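# Hand the bar across to the other gripper's red-end grip

## Task

Move the bar from the gripper that has it to the other gripper, never setting it down in between; it is done when only the receiving gripper holds the bar, and that gripper grips it at its red end.

## Robot and tools

Robot: two UR12e-type arms, left_arm and right_arm, each carrying a two-finger parallel gripper (opening 0 to 50 mm). Bases sit near (-0.056, +0.571, 0) for left_arm and (-0.068, -0.669, 0) for right_arm, in metres. Cameras: cam_high, cam_low (504x504), cam_left_wrist, cam_right_wrist (896x504).

Frame: the scene frame. Origin at table height between the two arms; +x points out over the table, +y toward left_arm, +z up. Camera left/right does not match arm names. Reported hand positions, orientations (quat wxyz) and velocities use this frame and may be off by a few cm. end_effector_position is the point midway between the finger pads; fingertips extend 17.5 mm further along the gripper's +z (finger direction). Fingers close along the gripper's x axis. A camera block juts about 10 cm toward the gripper's -y.

The 18-number row (used by execute_actions and move): a single flat list covering both arms. Numbers 1-9 belong to left_arm, 10-18 to right_arm, each group ordered dx, dy, dz, rx, ry, rz, gripper position, force_limit, speed. All values lie in [-1, 1]. dx, dy, dz are offsets along the scene axes, with 1.0 = 0.6 m; rx, ry, rz form one rotation vector, 1.0 = 180 degrees, turning about the hand's own position. These are offsets from that arm's Hand target as it was when the call began, not absolute poses and not relative to the previous row; resending the same offset moves the hand again. Six zeros re-request the current Hand target. Gripper position: +1 fully open, about -0.65 pads touching, -1 = close until the object blocks the fingers. force_limit: -1 about 20 N, 0 about 102 N, +1 about 185 N per pad. speed: -1 = 20 mm/s, 0 = 85, +1 = 150. These three are commands, so to leave a gripper unchanged resend its previous three numbers; a new force or speed only applies once position changes by at least 0.01.

execute_actions(actions, cameras): actions is a list of actions; each action is up to 15 rows, one per 1/30 s step, the last row held for any remaining steps. An empty list returns state plus all camera images. cameras: list of names, ["all"], or [].

move(target, speed, blend, stop_force, zero, blocking, cameras): drives each gripper in a straight line to target, given as one 18-number row or a list of up to 15 rows, all offsets from the same starting Hand targets. speed is path speed in m/s (0.002 to 3.2, default 0.25; rotation up to twice that in rad/s), one value or one per target. blend (m) rounds corners between listed targets; 0 stops at each. stop_force (4 to 120 N, both arms) ends an arm's path when its wrist sensor feels that much push against the travel; don't rely on it while the gripper rotates, and omit it when backing away from a contact. zero (default true) re-zeros before the move. blocking=false returns early (not allowed with stop_force). Paths don't avoid obstacles or the other arm; avoid routing a hand close past its own base. The result adds a "move:" line: done, off_target, moving, held or fault, plus limits such as paced or held.

wait(seconds 0 to 10), stop() to brake a running move, zoom_image(camera, region [x0,y0,x1,y1] pixels, max 504 square), zero_wrist_force(arm), read_manual(section), finished_scene(scene: current scene number) to end the scene once the goal holds.

Result lines: per arm end_effector_position, quat, velocities (omitted when joint velocities read "within noise"), Hand target (last commanded pose after clipping; next offsets count from it), Joint positions and torques, Wrist force/torque in the gripper's own axes (zeroed at scene start), Tool commands, gripper position_measured (opening ≈ (250 - counts) x 0.202 mm) and object_status: 0 moving, 1 blocked while opening, 2 blocked while closing (a grip), 3 reached commanded position or pads met (usually nothing held). Confirm a grasp by status 2 while position stays -1. Motor temperature lines and MOTOR HOT warnings may appear.

Behaviour: orientation commands are clipped to 32 degrees from the current one per step; hands may lag or settle short of the Hand target, so send the remaining distance as a new offset. Arms are stiff: pressing even slightly into a firm contact can trigger a force fault (about 150 N) or torque fault, stopping that arm for 10 s. A clearance check blocks arm parts approaching the other arm, but not fingers, so during the handover keep the grippers from squeezing the other arm's fingers: closing on them counts as a press between arms and can end the scene. Holding loads or straining toward unreachable poses heats motors; at 85 °C the arm locks for 30 to 60 s.

Avoid: dropping the bar or releasing it while it moves, letting anything fall or leave the table, fast impacts with the table or between arms, and hard pushes. For the handover, grip the bar's red end with the free gripper and check status 2 before opening the first gripper, then move that gripper clear.

Each tool is called after "Emit:" as name(argument=value, ...) on one line, values as JSON.

## Session

Emit:
execute_actions(actions=[])

Scene clock: 0.00 s.
left_arm: end_effector_position=(+0.4366, -0.0260, +0.2271) position_measured=107 object_status=3 end_effector_quat_wxyz=(+0.012, +0.106, +0.993, -0.042) | right_arm: end_effector_position=(+0.5607, -0.6841, +0.1905) position_measured=3 object_status=3 end_effector_quat_wxyz=(+0.000, +0.715, +0.699, +0.000)
Joint positions: left_arm=[-1.047 -1.383 1.896 -2.167 -1.596 -2.458] | right_arm=[3.422 -1.585 -2.144 -0.983 1.571 0.281]
Joint velocities: within noise
Joint torques (N m): no reading
Motor temperatures (°C): left_arm=[33 36 41 39 36 32] | right_arm=[32 42 29 45 33 47]
Wrist force (N): no reading
Wrist torque (N m): no reading
Wrist force, peak (N): no reading
Hand target: left_arm +0.4366, -0.0260, +0.2271; +0.012, +0.106, +0.993, -0.042 | right_arm +0.5607, -0.6841, +0.1905; +0.000, +0.715, +0.699, +0.000
Tool commands: left_gripper/position=+0.137255 left_gripper/force_limit=+1.0 left_gripper/speed=+1.0 right_gripper/position=+1.0 right_gripper/force_limit=+1.0 right_gripper/speed=+1.0

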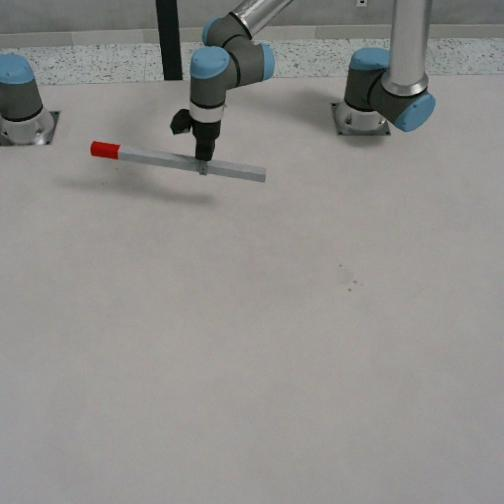

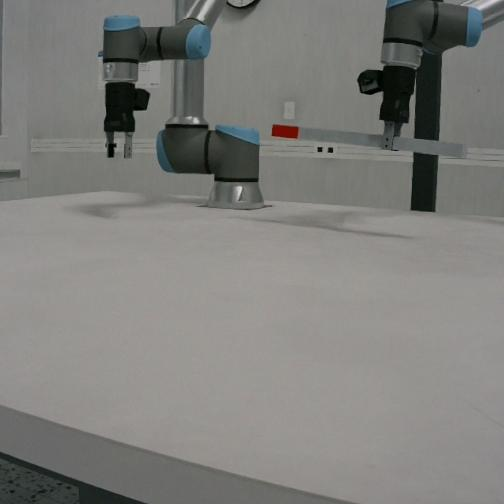

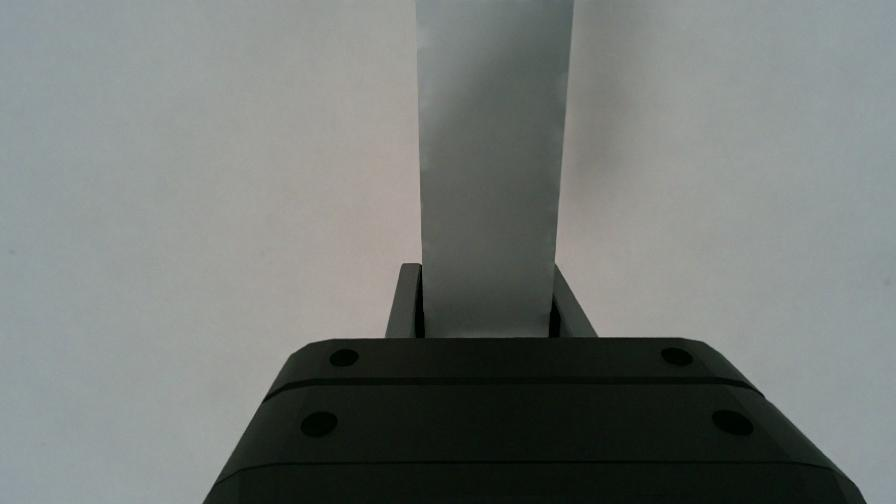

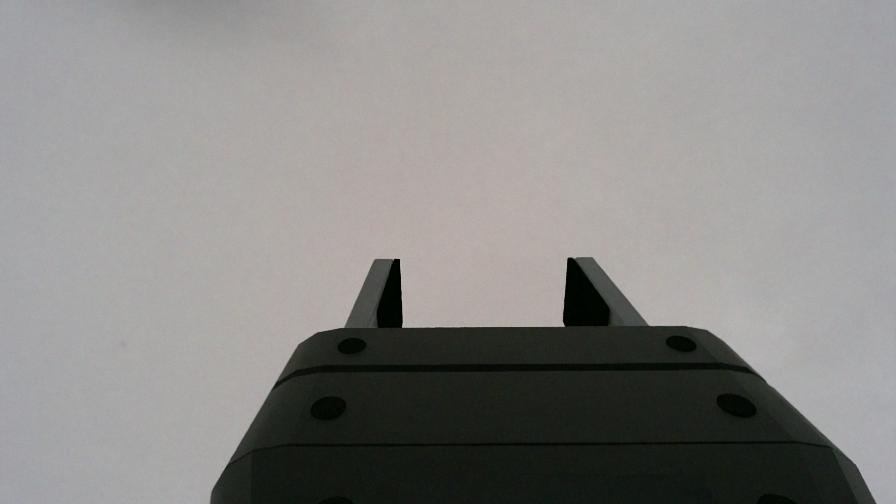

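Emit:
move(target=[[0,0,0,0,0,0,0.137255,1,1,-0.2962,0.6877,0.2708,-0.02617,0.01494,0.4389,1,1,1]], speed=0.5, cameras=["all"])

Scene clock: 10.17 s.
left_arm: end_effector_position=(+0.4366, -0.0260, +0.2271) position_measured=107 object_status=3 end_effector_quat_wxyz=(+0.012, +0.106, +0.993, -0.042) | right_arm: end_effector_position=(+0.3831, -0.2717, +0.3530) position_measured=3 object_status=3 end_effector_quat_wxyz=(+0.012, +0.107, +0.993, -0.042) end_effector_velocity=(-0.001, +0.003, +0.001) end_effector_angular_velocity=(-0.001, +0.001, +0.008)
Joint positions: left_arm=[-1.047 -1.383 1.896 -2.167 -1.596 -2.458] | right_arm=[4.209 -1.434 -1.958 -1.387 1.515 -0.31]
Joint velocities: left_arm=[within noise] | right_arm=[0.003 -0.002 0.004 -0.003 0 -0.005]
Joint torques (N m): left_arm=[1.82 -58.1 -50.63 -4.94 -0.68 0.82] | right_arm=[15.48 29.13 68.37 2.16 -4.13 -2.53]
Wrist force (N): left_arm=[-0.1 -0.2 0.2] | right_arm=[0.2 -0.2 -0.5]
Wrist torque (N m): left_arm=[-0.06 0.02 0.00] | right_arm=[-0.03 0.00 0.12]
Wrist force, peak (N): left_arm=[-0.4 -0.6 0.5] | right_arm=[2.0 1.6 -1.3]
Hand target: left_arm +0.4366, -0.0260, +0.2271; +0.012, +0.106, +0.993, -0.042 | right_arm +0.3830, -0.2715, +0.3530; +0.012, +0.107, +0.993, -0.042
Off the commanded pose: left_arm 0.000 m, 0 deg | right_arm 0.000 m, 0 deg.
move: done

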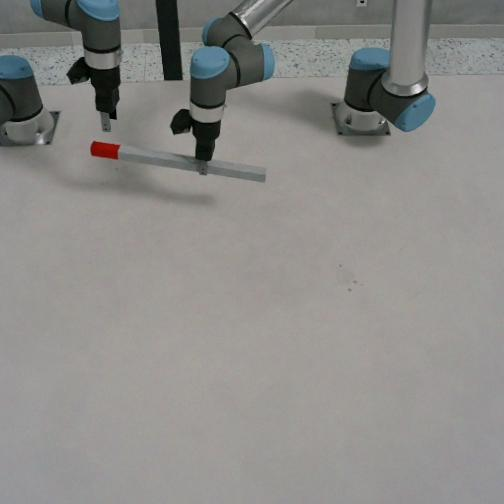

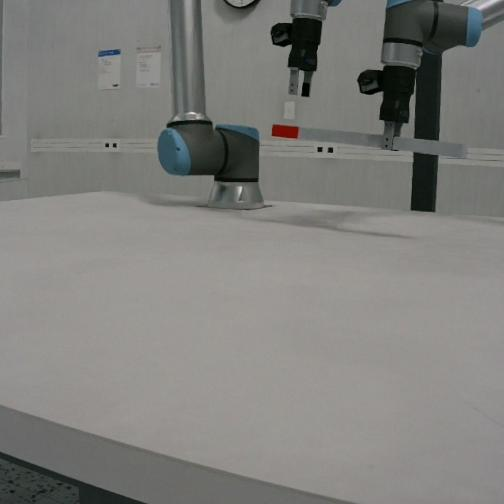

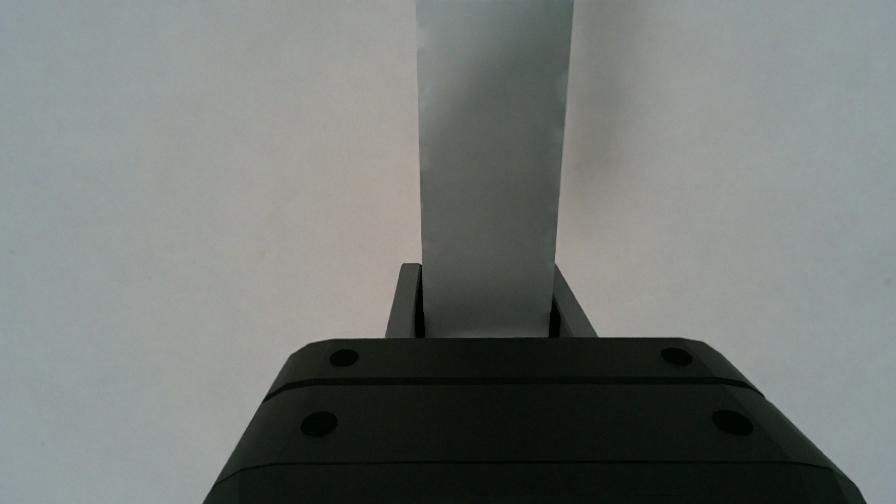

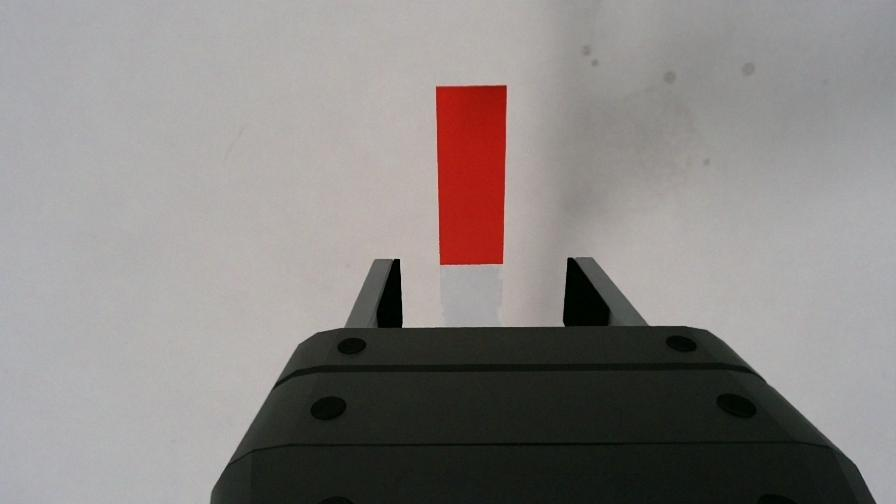

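Emit:
zoom_image(camera="cam_low", region=[250, 50, 490, 170])

Emit:
zoom_image(camera="cam_high", region=[60, 60, 290, 200])

Emit:
move(target=[[0,0,0,0,0,0,0.137255,1,1,-0.00225,-0.02333,-0.0815,0,0,0,1,1,1]], speed=0.2, cameras=["cam_low", "cam_high", "cam_right_wrist"])

Scaled by 2.100 from the camera's 504x504 image, which has a finer 720x720 frame.

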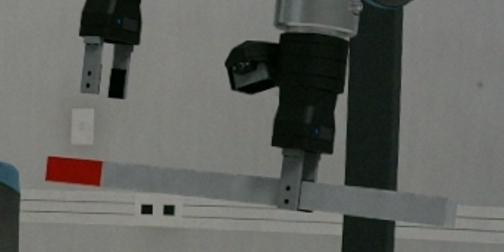

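Scaled by 2.191 from the camera's 504x504 image, which has a finer 720x720 frame.

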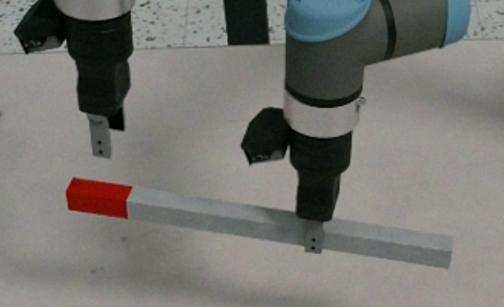

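Scene clock: 14.53 s.
left_arm: end_effector_position=(+0.4366, -0.0260, +0.2271) position_measured=107 object_status=3 end_effector_quat_wxyz=(+0.012, +0.106, +0.993, -0.042) | right_arm: end_effector_position=(+0.3816, -0.2855, +0.3043) position_measured=3 object_status=3 end_effector_quat_wxyz=(+0.012, +0.107, +0.993, -0.042)
Joint positions: left_arm=[-1.047 -1.383 1.896 -2.167 -1.596 -2.458] | right_arm=[4.199 -1.441 -2.042 -1.296 1.514 -0.32]
Joint torques (N m): left_arm=[5.08 -54.31 -49.05 -5.4 -0.71 1.24] | right_arm=[-16.09 23.58 38.74 7.37 -4.17 -2.91]
Wrist force (N): left_arm=[-0.2 -0.4 0.4] | right_arm=[0.1 -0.3 -0.3]
Wrist torque (N m): left_arm=[-0.10 0.03 0.00] | right_arm=[-0.02 0.00 0.11]
Wrist force, peak (N): left_arm=[-0.5 -0.2 0.6] | right_arm=[0.5 0.7 -1.7]
Hand target: left_arm +0.4366, -0.0260, +0.2271; +0.012, +0.106, +0.993, -0.042 | right_arm +0.3816, -0.2855, +0.3041; +0.012, +0.107, +0.993, -0.042
Off the commanded pose: left_arm 0.000 m, 0 deg | right_arm 0.000 m, 0 deg.
move: done
Images, in order (width x height): cam_high 504x504, cam_low 504x504, cam_right_wrist 896x504.

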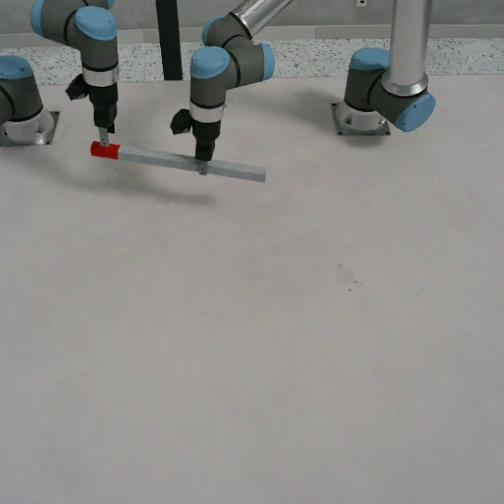

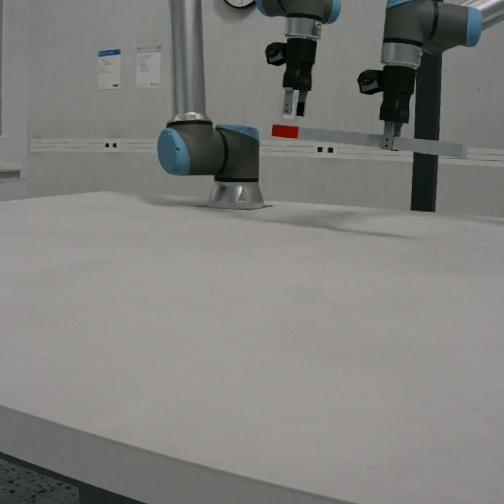

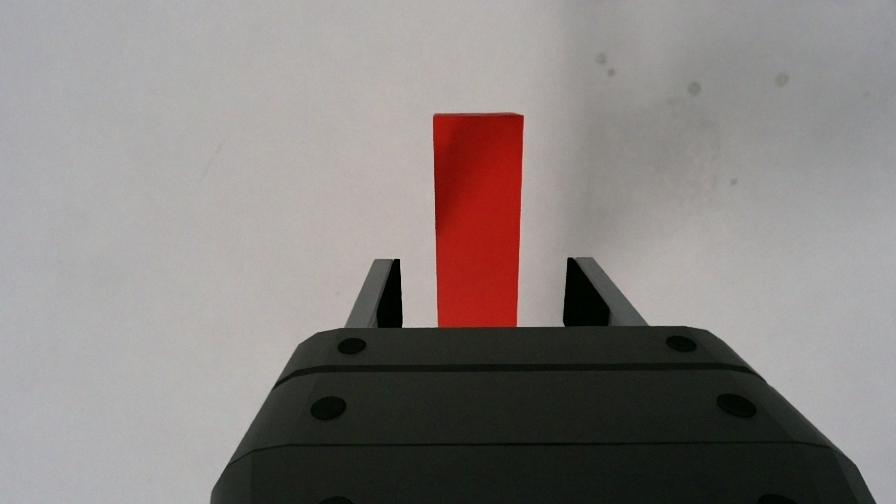

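Emit:
zoom_image(camera="cam_low", region=[250, 80, 350, 160])

Emit:
zoom_image(camera="cam_high", region=[70, 100, 170, 180])

Scaled by 5.040 from the camera's 504x504 image, which has a finer 720x720 frame.

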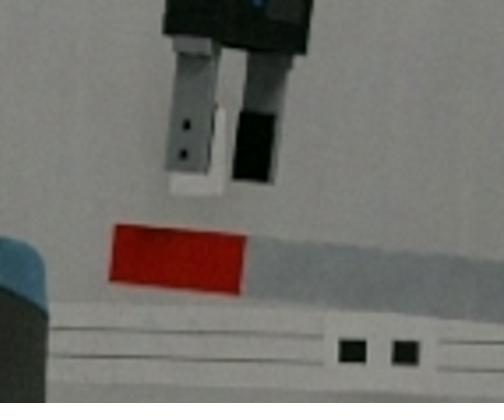

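Scaled by 5.040 from the camera's 504x504 image, which has a finer 720x720 frame.

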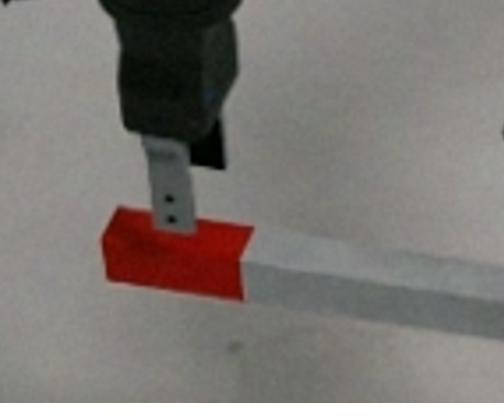

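Emit:
move(target=[[0,0,0,0,0,0,0.137255,1,1,-0.00175,-0.01845,-0.10197,0,0,0.005,1,1,1]], speed=0.1, stop_force=20, cameras=["cam_low", "cam_high", "cam_right_wrist"])

Emit:
zoom_image(camera="cam_low", region=[250, 80, 350, 160])

Emit:
zoom_image(camera="cam_high", region=[70, 100, 170, 180])

Scene clock: 20.97 s.
left_arm: end_effector_position=(+0.4366, -0.0260, +0.2271) position_measured=107 object_status=3 end_effector_quat_wxyz=(+0.012, +0.106, +0.993, -0.042) | right_arm: end_effector_position=(+0.3806, -0.2966, +0.2429) position_measured=3 object_status=3 end_effector_quat_wxyz=(+0.012, +0.099, +0.994, -0.042)
Joint positions: left_arm=[-1.047 -1.383 1.896 -2.167 -1.596 -2.458] | right_arm=[4.191 -1.47 -2.133 -1.174 1.513 -0.344]
Joint torques (N m): left_arm=[5.18 -52.88 -48.08 -5.45 -1.1 1.8] | right_arm=[-16.42 23.18 37 6.94 -4.43 -3.14]
Wrist force (N): left_arm=[-0.3 -0.2 0.5] | right_arm=[-0.6 -0.3 -0.3]
Wrist torque (N m): left_arm=[-0.07 0.04 0.00] | right_arm=[-0.05 0.10 0.09]
Wrist force, peak (N): left_arm=[-0.1 -0.6 0.7] | right_arm=[0.2 -0.3 -1.8]
Hand target: left_arm +0.4366, -0.0260, +0.2271; +0.012, +0.106, +0.993, -0.042 | right_arm +0.3806, -0.2966, +0.2429; +0.012, +0.099, +0.994, -0.042
Off the commanded pose: left_arm 0.000 m, 0 deg | right_arm 0.000 m, 0 deg.
move: done
Images, in order (width x height): cam_high 504x504, cam_low 504x504, cam_right_wrist 896x504.

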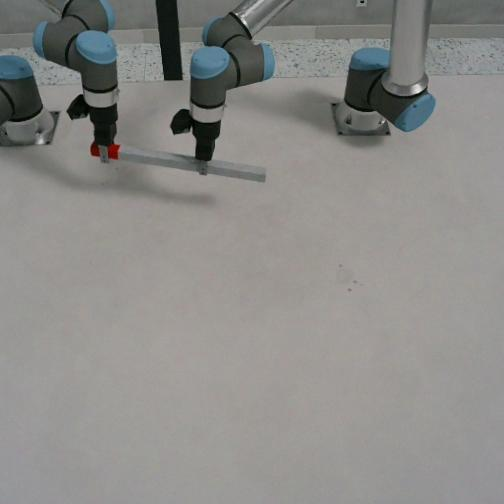

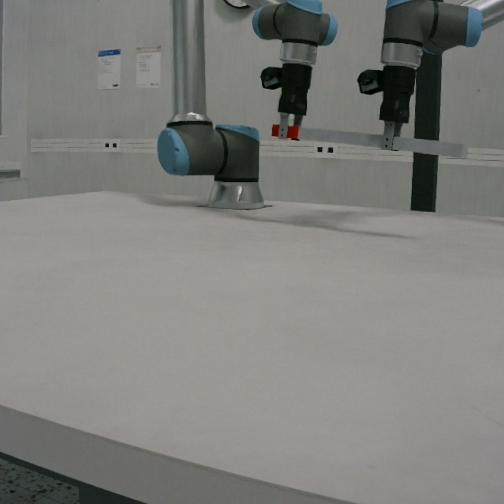

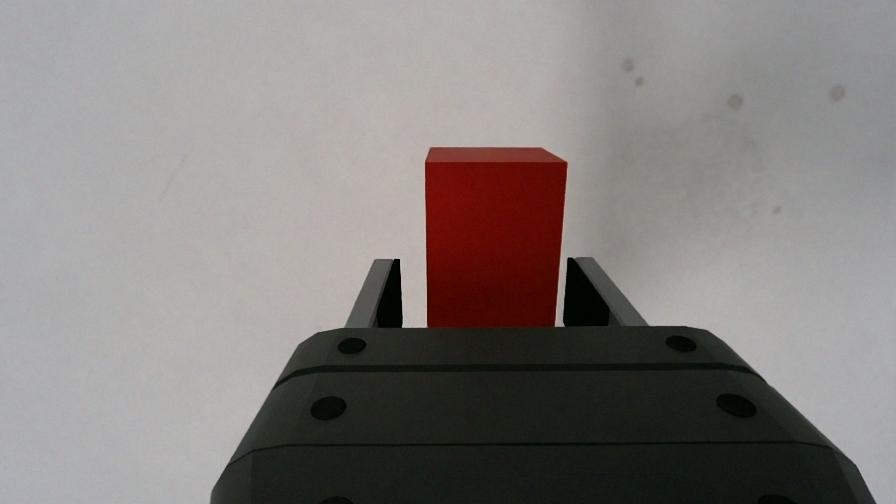

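Scaled by 5.040 from the camera's 504x504 image, which has a finer 720x720 frame.

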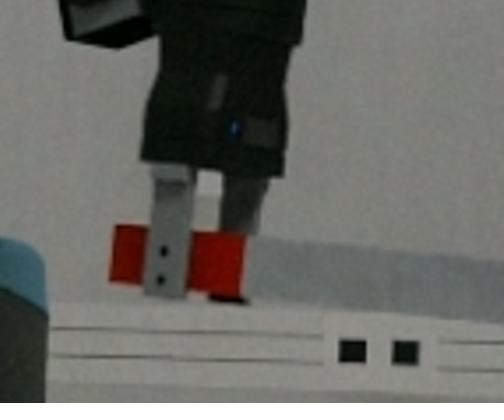

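Scaled by 5.040 from the camera's 504x504 image, which has a finer 720x720 frame.

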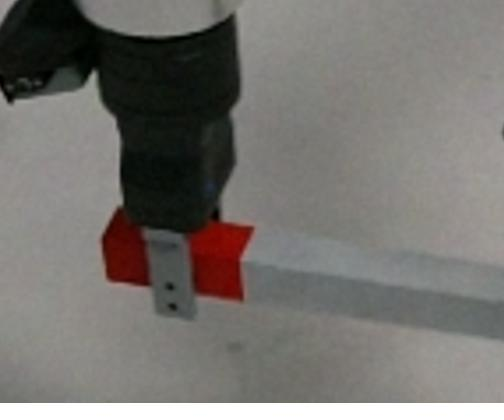

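Emit:
execute_actions(actions=[[[0,0,0,0,0,0,0.137255,1,1,0,0,0,0,0,0,-1,-0.7,-0.8]],[[0,0,0,0,0,0,0.137255,1,1,0,0,0,0,0,0,-1,-0.7,-0.8]]], cameras=["cam_right_wrist"])

Scene clock: 23.00 s.
left_arm: end_effector_position=(+0.4366, -0.0260, +0.2271) position_measured=107 object_status=3 end_effector_quat_wxyz=(+0.012, +0.106, +0.993, -0.042) | right_arm: end_effector_position=(+0.3806, -0.2966, +0.2429) position_measured=102 object_status=2 end_effector_quat_wxyz=(+0.012, +0.099, +0.994, -0.042)
Joint positions: left_arm=[-1.047 -1.383 1.896 -2.167 -1.596 -2.458] | right_arm=[4.191 -1.47 -2.133 -1.174 1.513 -0.344]
Joint torques (N m): left_arm=[4.11 -53.85 -49 -5.35 -1.14 2.01] | right_arm=[-11.66 24.47 38.87 5.5 0.29 -3.14]
Wrist force (N): left_arm=[2.4 0.1 0.2] | right_arm=[-2.1 -0.2 -0.2]
Wrist torque (N m): left_arm=[-0.02 0.20 -0.15] | right_arm=[0.01 -0.22 0.73]
Wrist force, peak (N): left_arm=[2.4 0.1 0.2] | right_arm=[-2.6 -0.7 -0.4]
Hand target: left_arm +0.4366, -0.0260, +0.2271; +0.012, +0.106, +0.993, -0.042 | right_arm +0.3806, -0.2966, +0.2429; +0.012, +0.099, +0.994, -0.042
Off the commanded pose: left_arm 0.000 m, 0 deg | right_arm 0.000 m, 0 deg.
Images, in order (width x height): cam_right_wrist 896x504.

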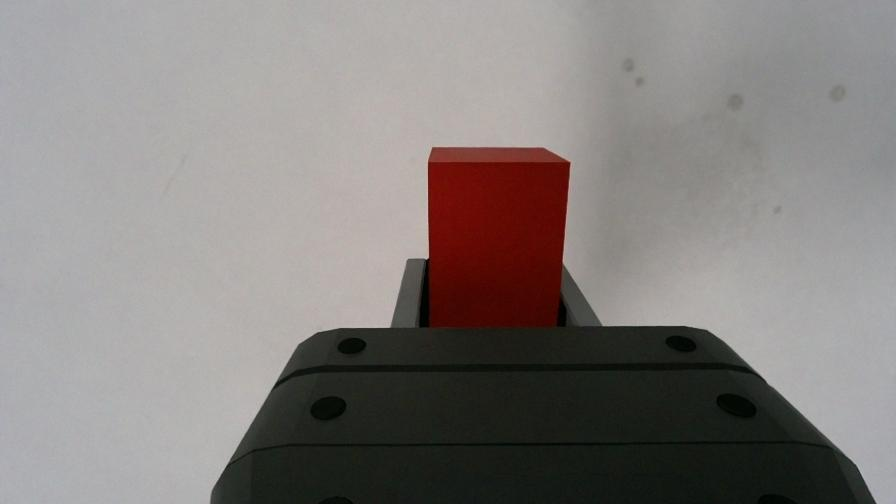

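Emit:
execute_actions(actions=[[[0,0,0,0,0,0,0.137255,1,1,0,0,0,0,0,0,-0.97,1,-0.6]],[[0,0,0,0,0,0,0.137255,1,1,0,0,0,0,0,0,-0.97,1,-0.6]]])

Scene clock: 24.63 s.
left_arm: end_effector_position=(+0.4366, -0.0260, +0.2271) position_measured=107 object_status=3 end_effector_quat_wxyz=(+0.012, +0.106, +0.993, -0.042) | right_arm: end_effector_position=(+0.3806, -0.2966, +0.2429) position_measured=106 object_status=2 end_effector_quat_wxyz=(+0.012, +0.099, +0.994, -0.042)
Joint positions: left_arm=[-1.047 -1.383 1.896 -2.167 -1.596 -2.458] | right_arm=[4.191 -1.47 -2.133 -1.174 1.513 -0.344]
Joint torques (N m): left_arm=[5.06 -53.89 -48.17 -5.66 -1.27 2.29] | right_arm=[-2.53 25.54 40.88 2.71 2.42 -2.53]
Wrist force (N): left_arm=[2.2 -0.7 0.4] | right_arm=[-2.1 0.2 -0.6]
Wrist torque (N m): left_arm=[-0.10 -0.12 -0.45] | right_arm=[-0.05 0.13 1.02]
Wrist force, peak (N): left_arm=[2.6 -0.6 0.4] | right_arm=[-2.7 -0.7 -0.3]
Hand target: left_arm +0.4366, -0.0260, +0.2271; +0.012, +0.106, +0.993, -0.042 | right_arm +0.3806, -0.2966, +0.2429; +0.012, +0.099, +0.994, -0.042
Off the commanded pose: left_arm 0.000 m, 0 deg | right_arm 0.000 m, 0 deg.

Emit:
execute_actions(actions=[[[0,0,0,0,0,0,1,1,-0.6,0,0,0,0,0,0,-0.97,1,-0.6]],[[0,0,0,0,0,0,1,1,-0.6,0,0,0,0,0,0,-0.97,1,-0.6]]], cameras=["cam_low", "cam_high", "cam_left_wrist", "cam_right_wrist"])

Scene clock: 26.70 s.
left_arm: end_effector_position=(+0.4366, -0.0260, +0.2271) position_measured=3 object_status=3 end_effector_quat_wxyz=(+0.012, +0.106, +0.993, -0.042) | right_arm: end_effector_position=(+0.3806, -0.2966, +0.2429) position_measured=106 object_status=2 end_effector_quat_wxyz=(+0.012, +0.099, +0.994, -0.042)
Joint positions: left_arm=[-1.047 -1.383 1.896 -2.167 -1.596 -2.458] | right_arm=[4.191 -1.47 -2.133 -1.174 1.513 -0.344]
Joint torques (N m): left_arm=[4.81 -54.18 -47.21 -5.43 -1.42 2.61] | right_arm=[9.24 31.35 44.49 7.11 2.31 -2.32]
Wrist force (N): left_arm=[-0.4 -0.5 -2.8] | right_arm=[0.1 -0.3 2.4]
Wrist torque (N m): left_arm=[0.12 0.04 -0.17] | right_arm=[0.55 0.01 0.08]
Wrist force, peak (N): left_arm=[-0.4 0.0 -2.9] | right_arm=[0.1 -0.5 3.1]
Hand target: left_arm +0.4366, -0.0260, +0.2271; +0.012, +0.106, +0.993, -0.042 | right_arm +0.3806, -0.2966, +0.2429; +0.012, +0.099, +0.994, -0.042
Off the commanded pose: left_arm 0.000 m, 0 deg | right_arm 0.000 m, 0 deg.

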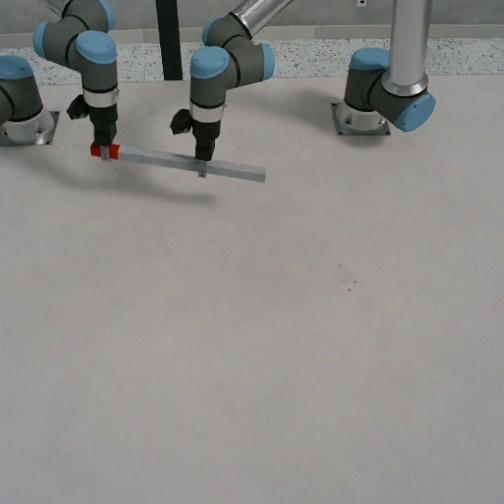

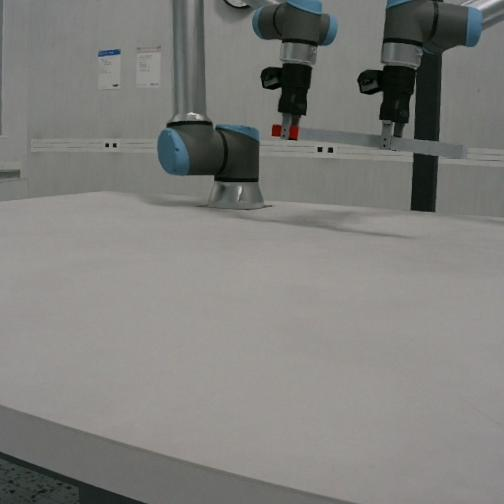

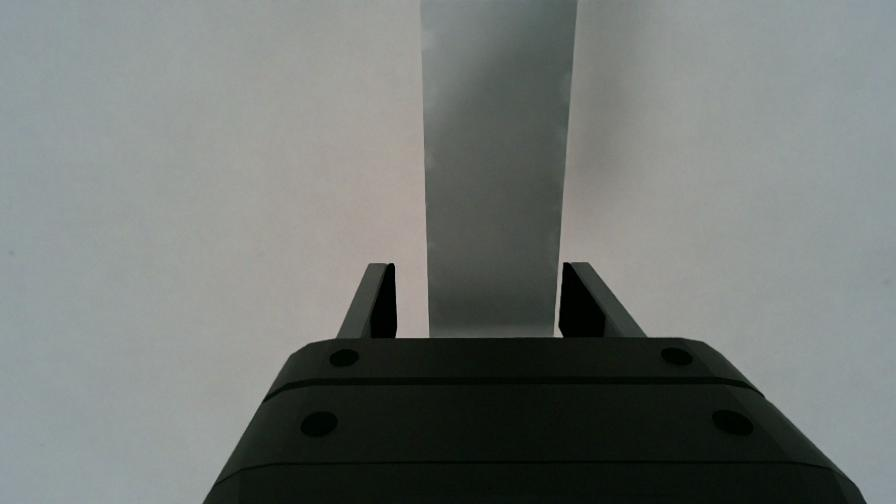

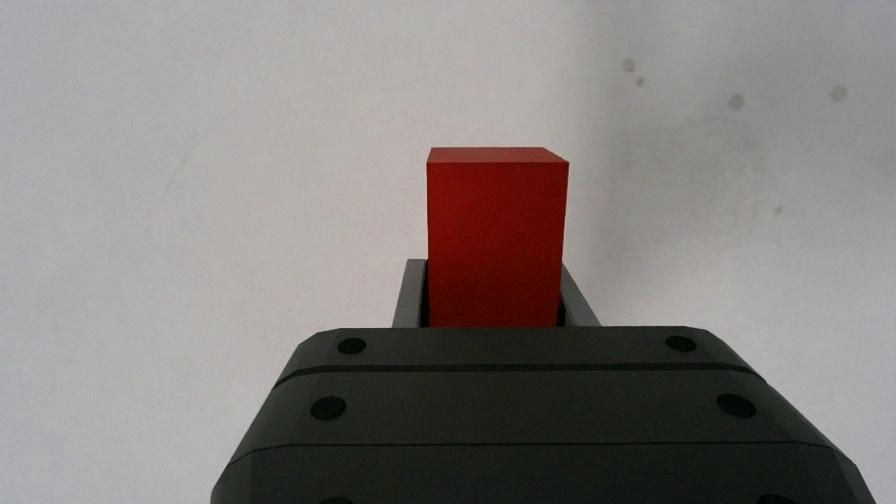

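Emit:
move(target=[[-0.003,0.0172,0.199,0,0,0,1,1,-0.6,0,0,0,0,0,0,-0.97,1,-0.6]], speed=0.25, cameras=["cam_low", "cam_right_wrist"])

Scene clock: 28.67 s.
left_arm: end_effector_position=(+0.4348, -0.0157, +0.3464) position_measured=3 object_status=3 end_effector_quat_wxyz=(+0.012, +0.106, +0.993, -0.042) | right_arm: end_effector_position=(+0.3806, -0.2966, +0.2429) position_measured=106 object_status=2 end_effector_quat_wxyz=(+0.012, +0.099, +0.994, -0.042)
Joint positions: left_arm=[-1.043 -1.478 1.778 -1.954 -1.596 -2.453] | right_arm=[4.191 -1.47 -2.133 -1.174 1.513 -0.344]
Joint torques (N m): left_arm=[9.26 -65.94 -68.71 -1.81 -1.4 2.9] | right_arm=[11.82 38.55 48.12 7.53 2.56 -1.52]
Wrist force (N): left_arm=[-0.7 -0.4 -2.5] | right_arm=[0.2 -0.1 2.3]
Wrist torque (N m): left_arm=[0.10 0.14 -0.15] | right_arm=[0.54 -0.01 0.09]
Wrist force, peak (N): left_arm=[-0.9 -0.7 -5.0] | right_arm=[0.3 0.2 3.2]
Hand target: left_arm +0.4348, -0.0157, +0.3465; +0.012, +0.106, +0.993, -0.042 | right_arm +0.3806, -0.2966, +0.2429; +0.012, +0.099, +0.994, -0.042
Off the commanded pose: left_arm 0.000 m, 0 deg | right_arm 0.000 m, 0 deg.
move: done
Images, in order (width x height): cam_low 504x504, cam_right_wrist 896x504.

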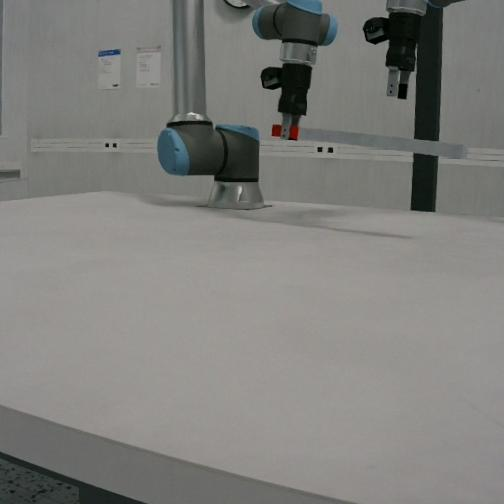

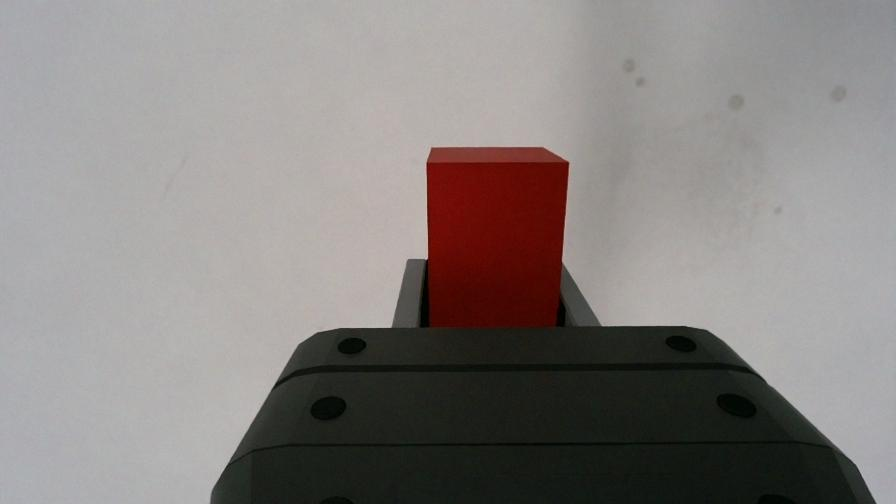

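Emit:
finished_scene(scene=1)

The scene is finished: the task was done.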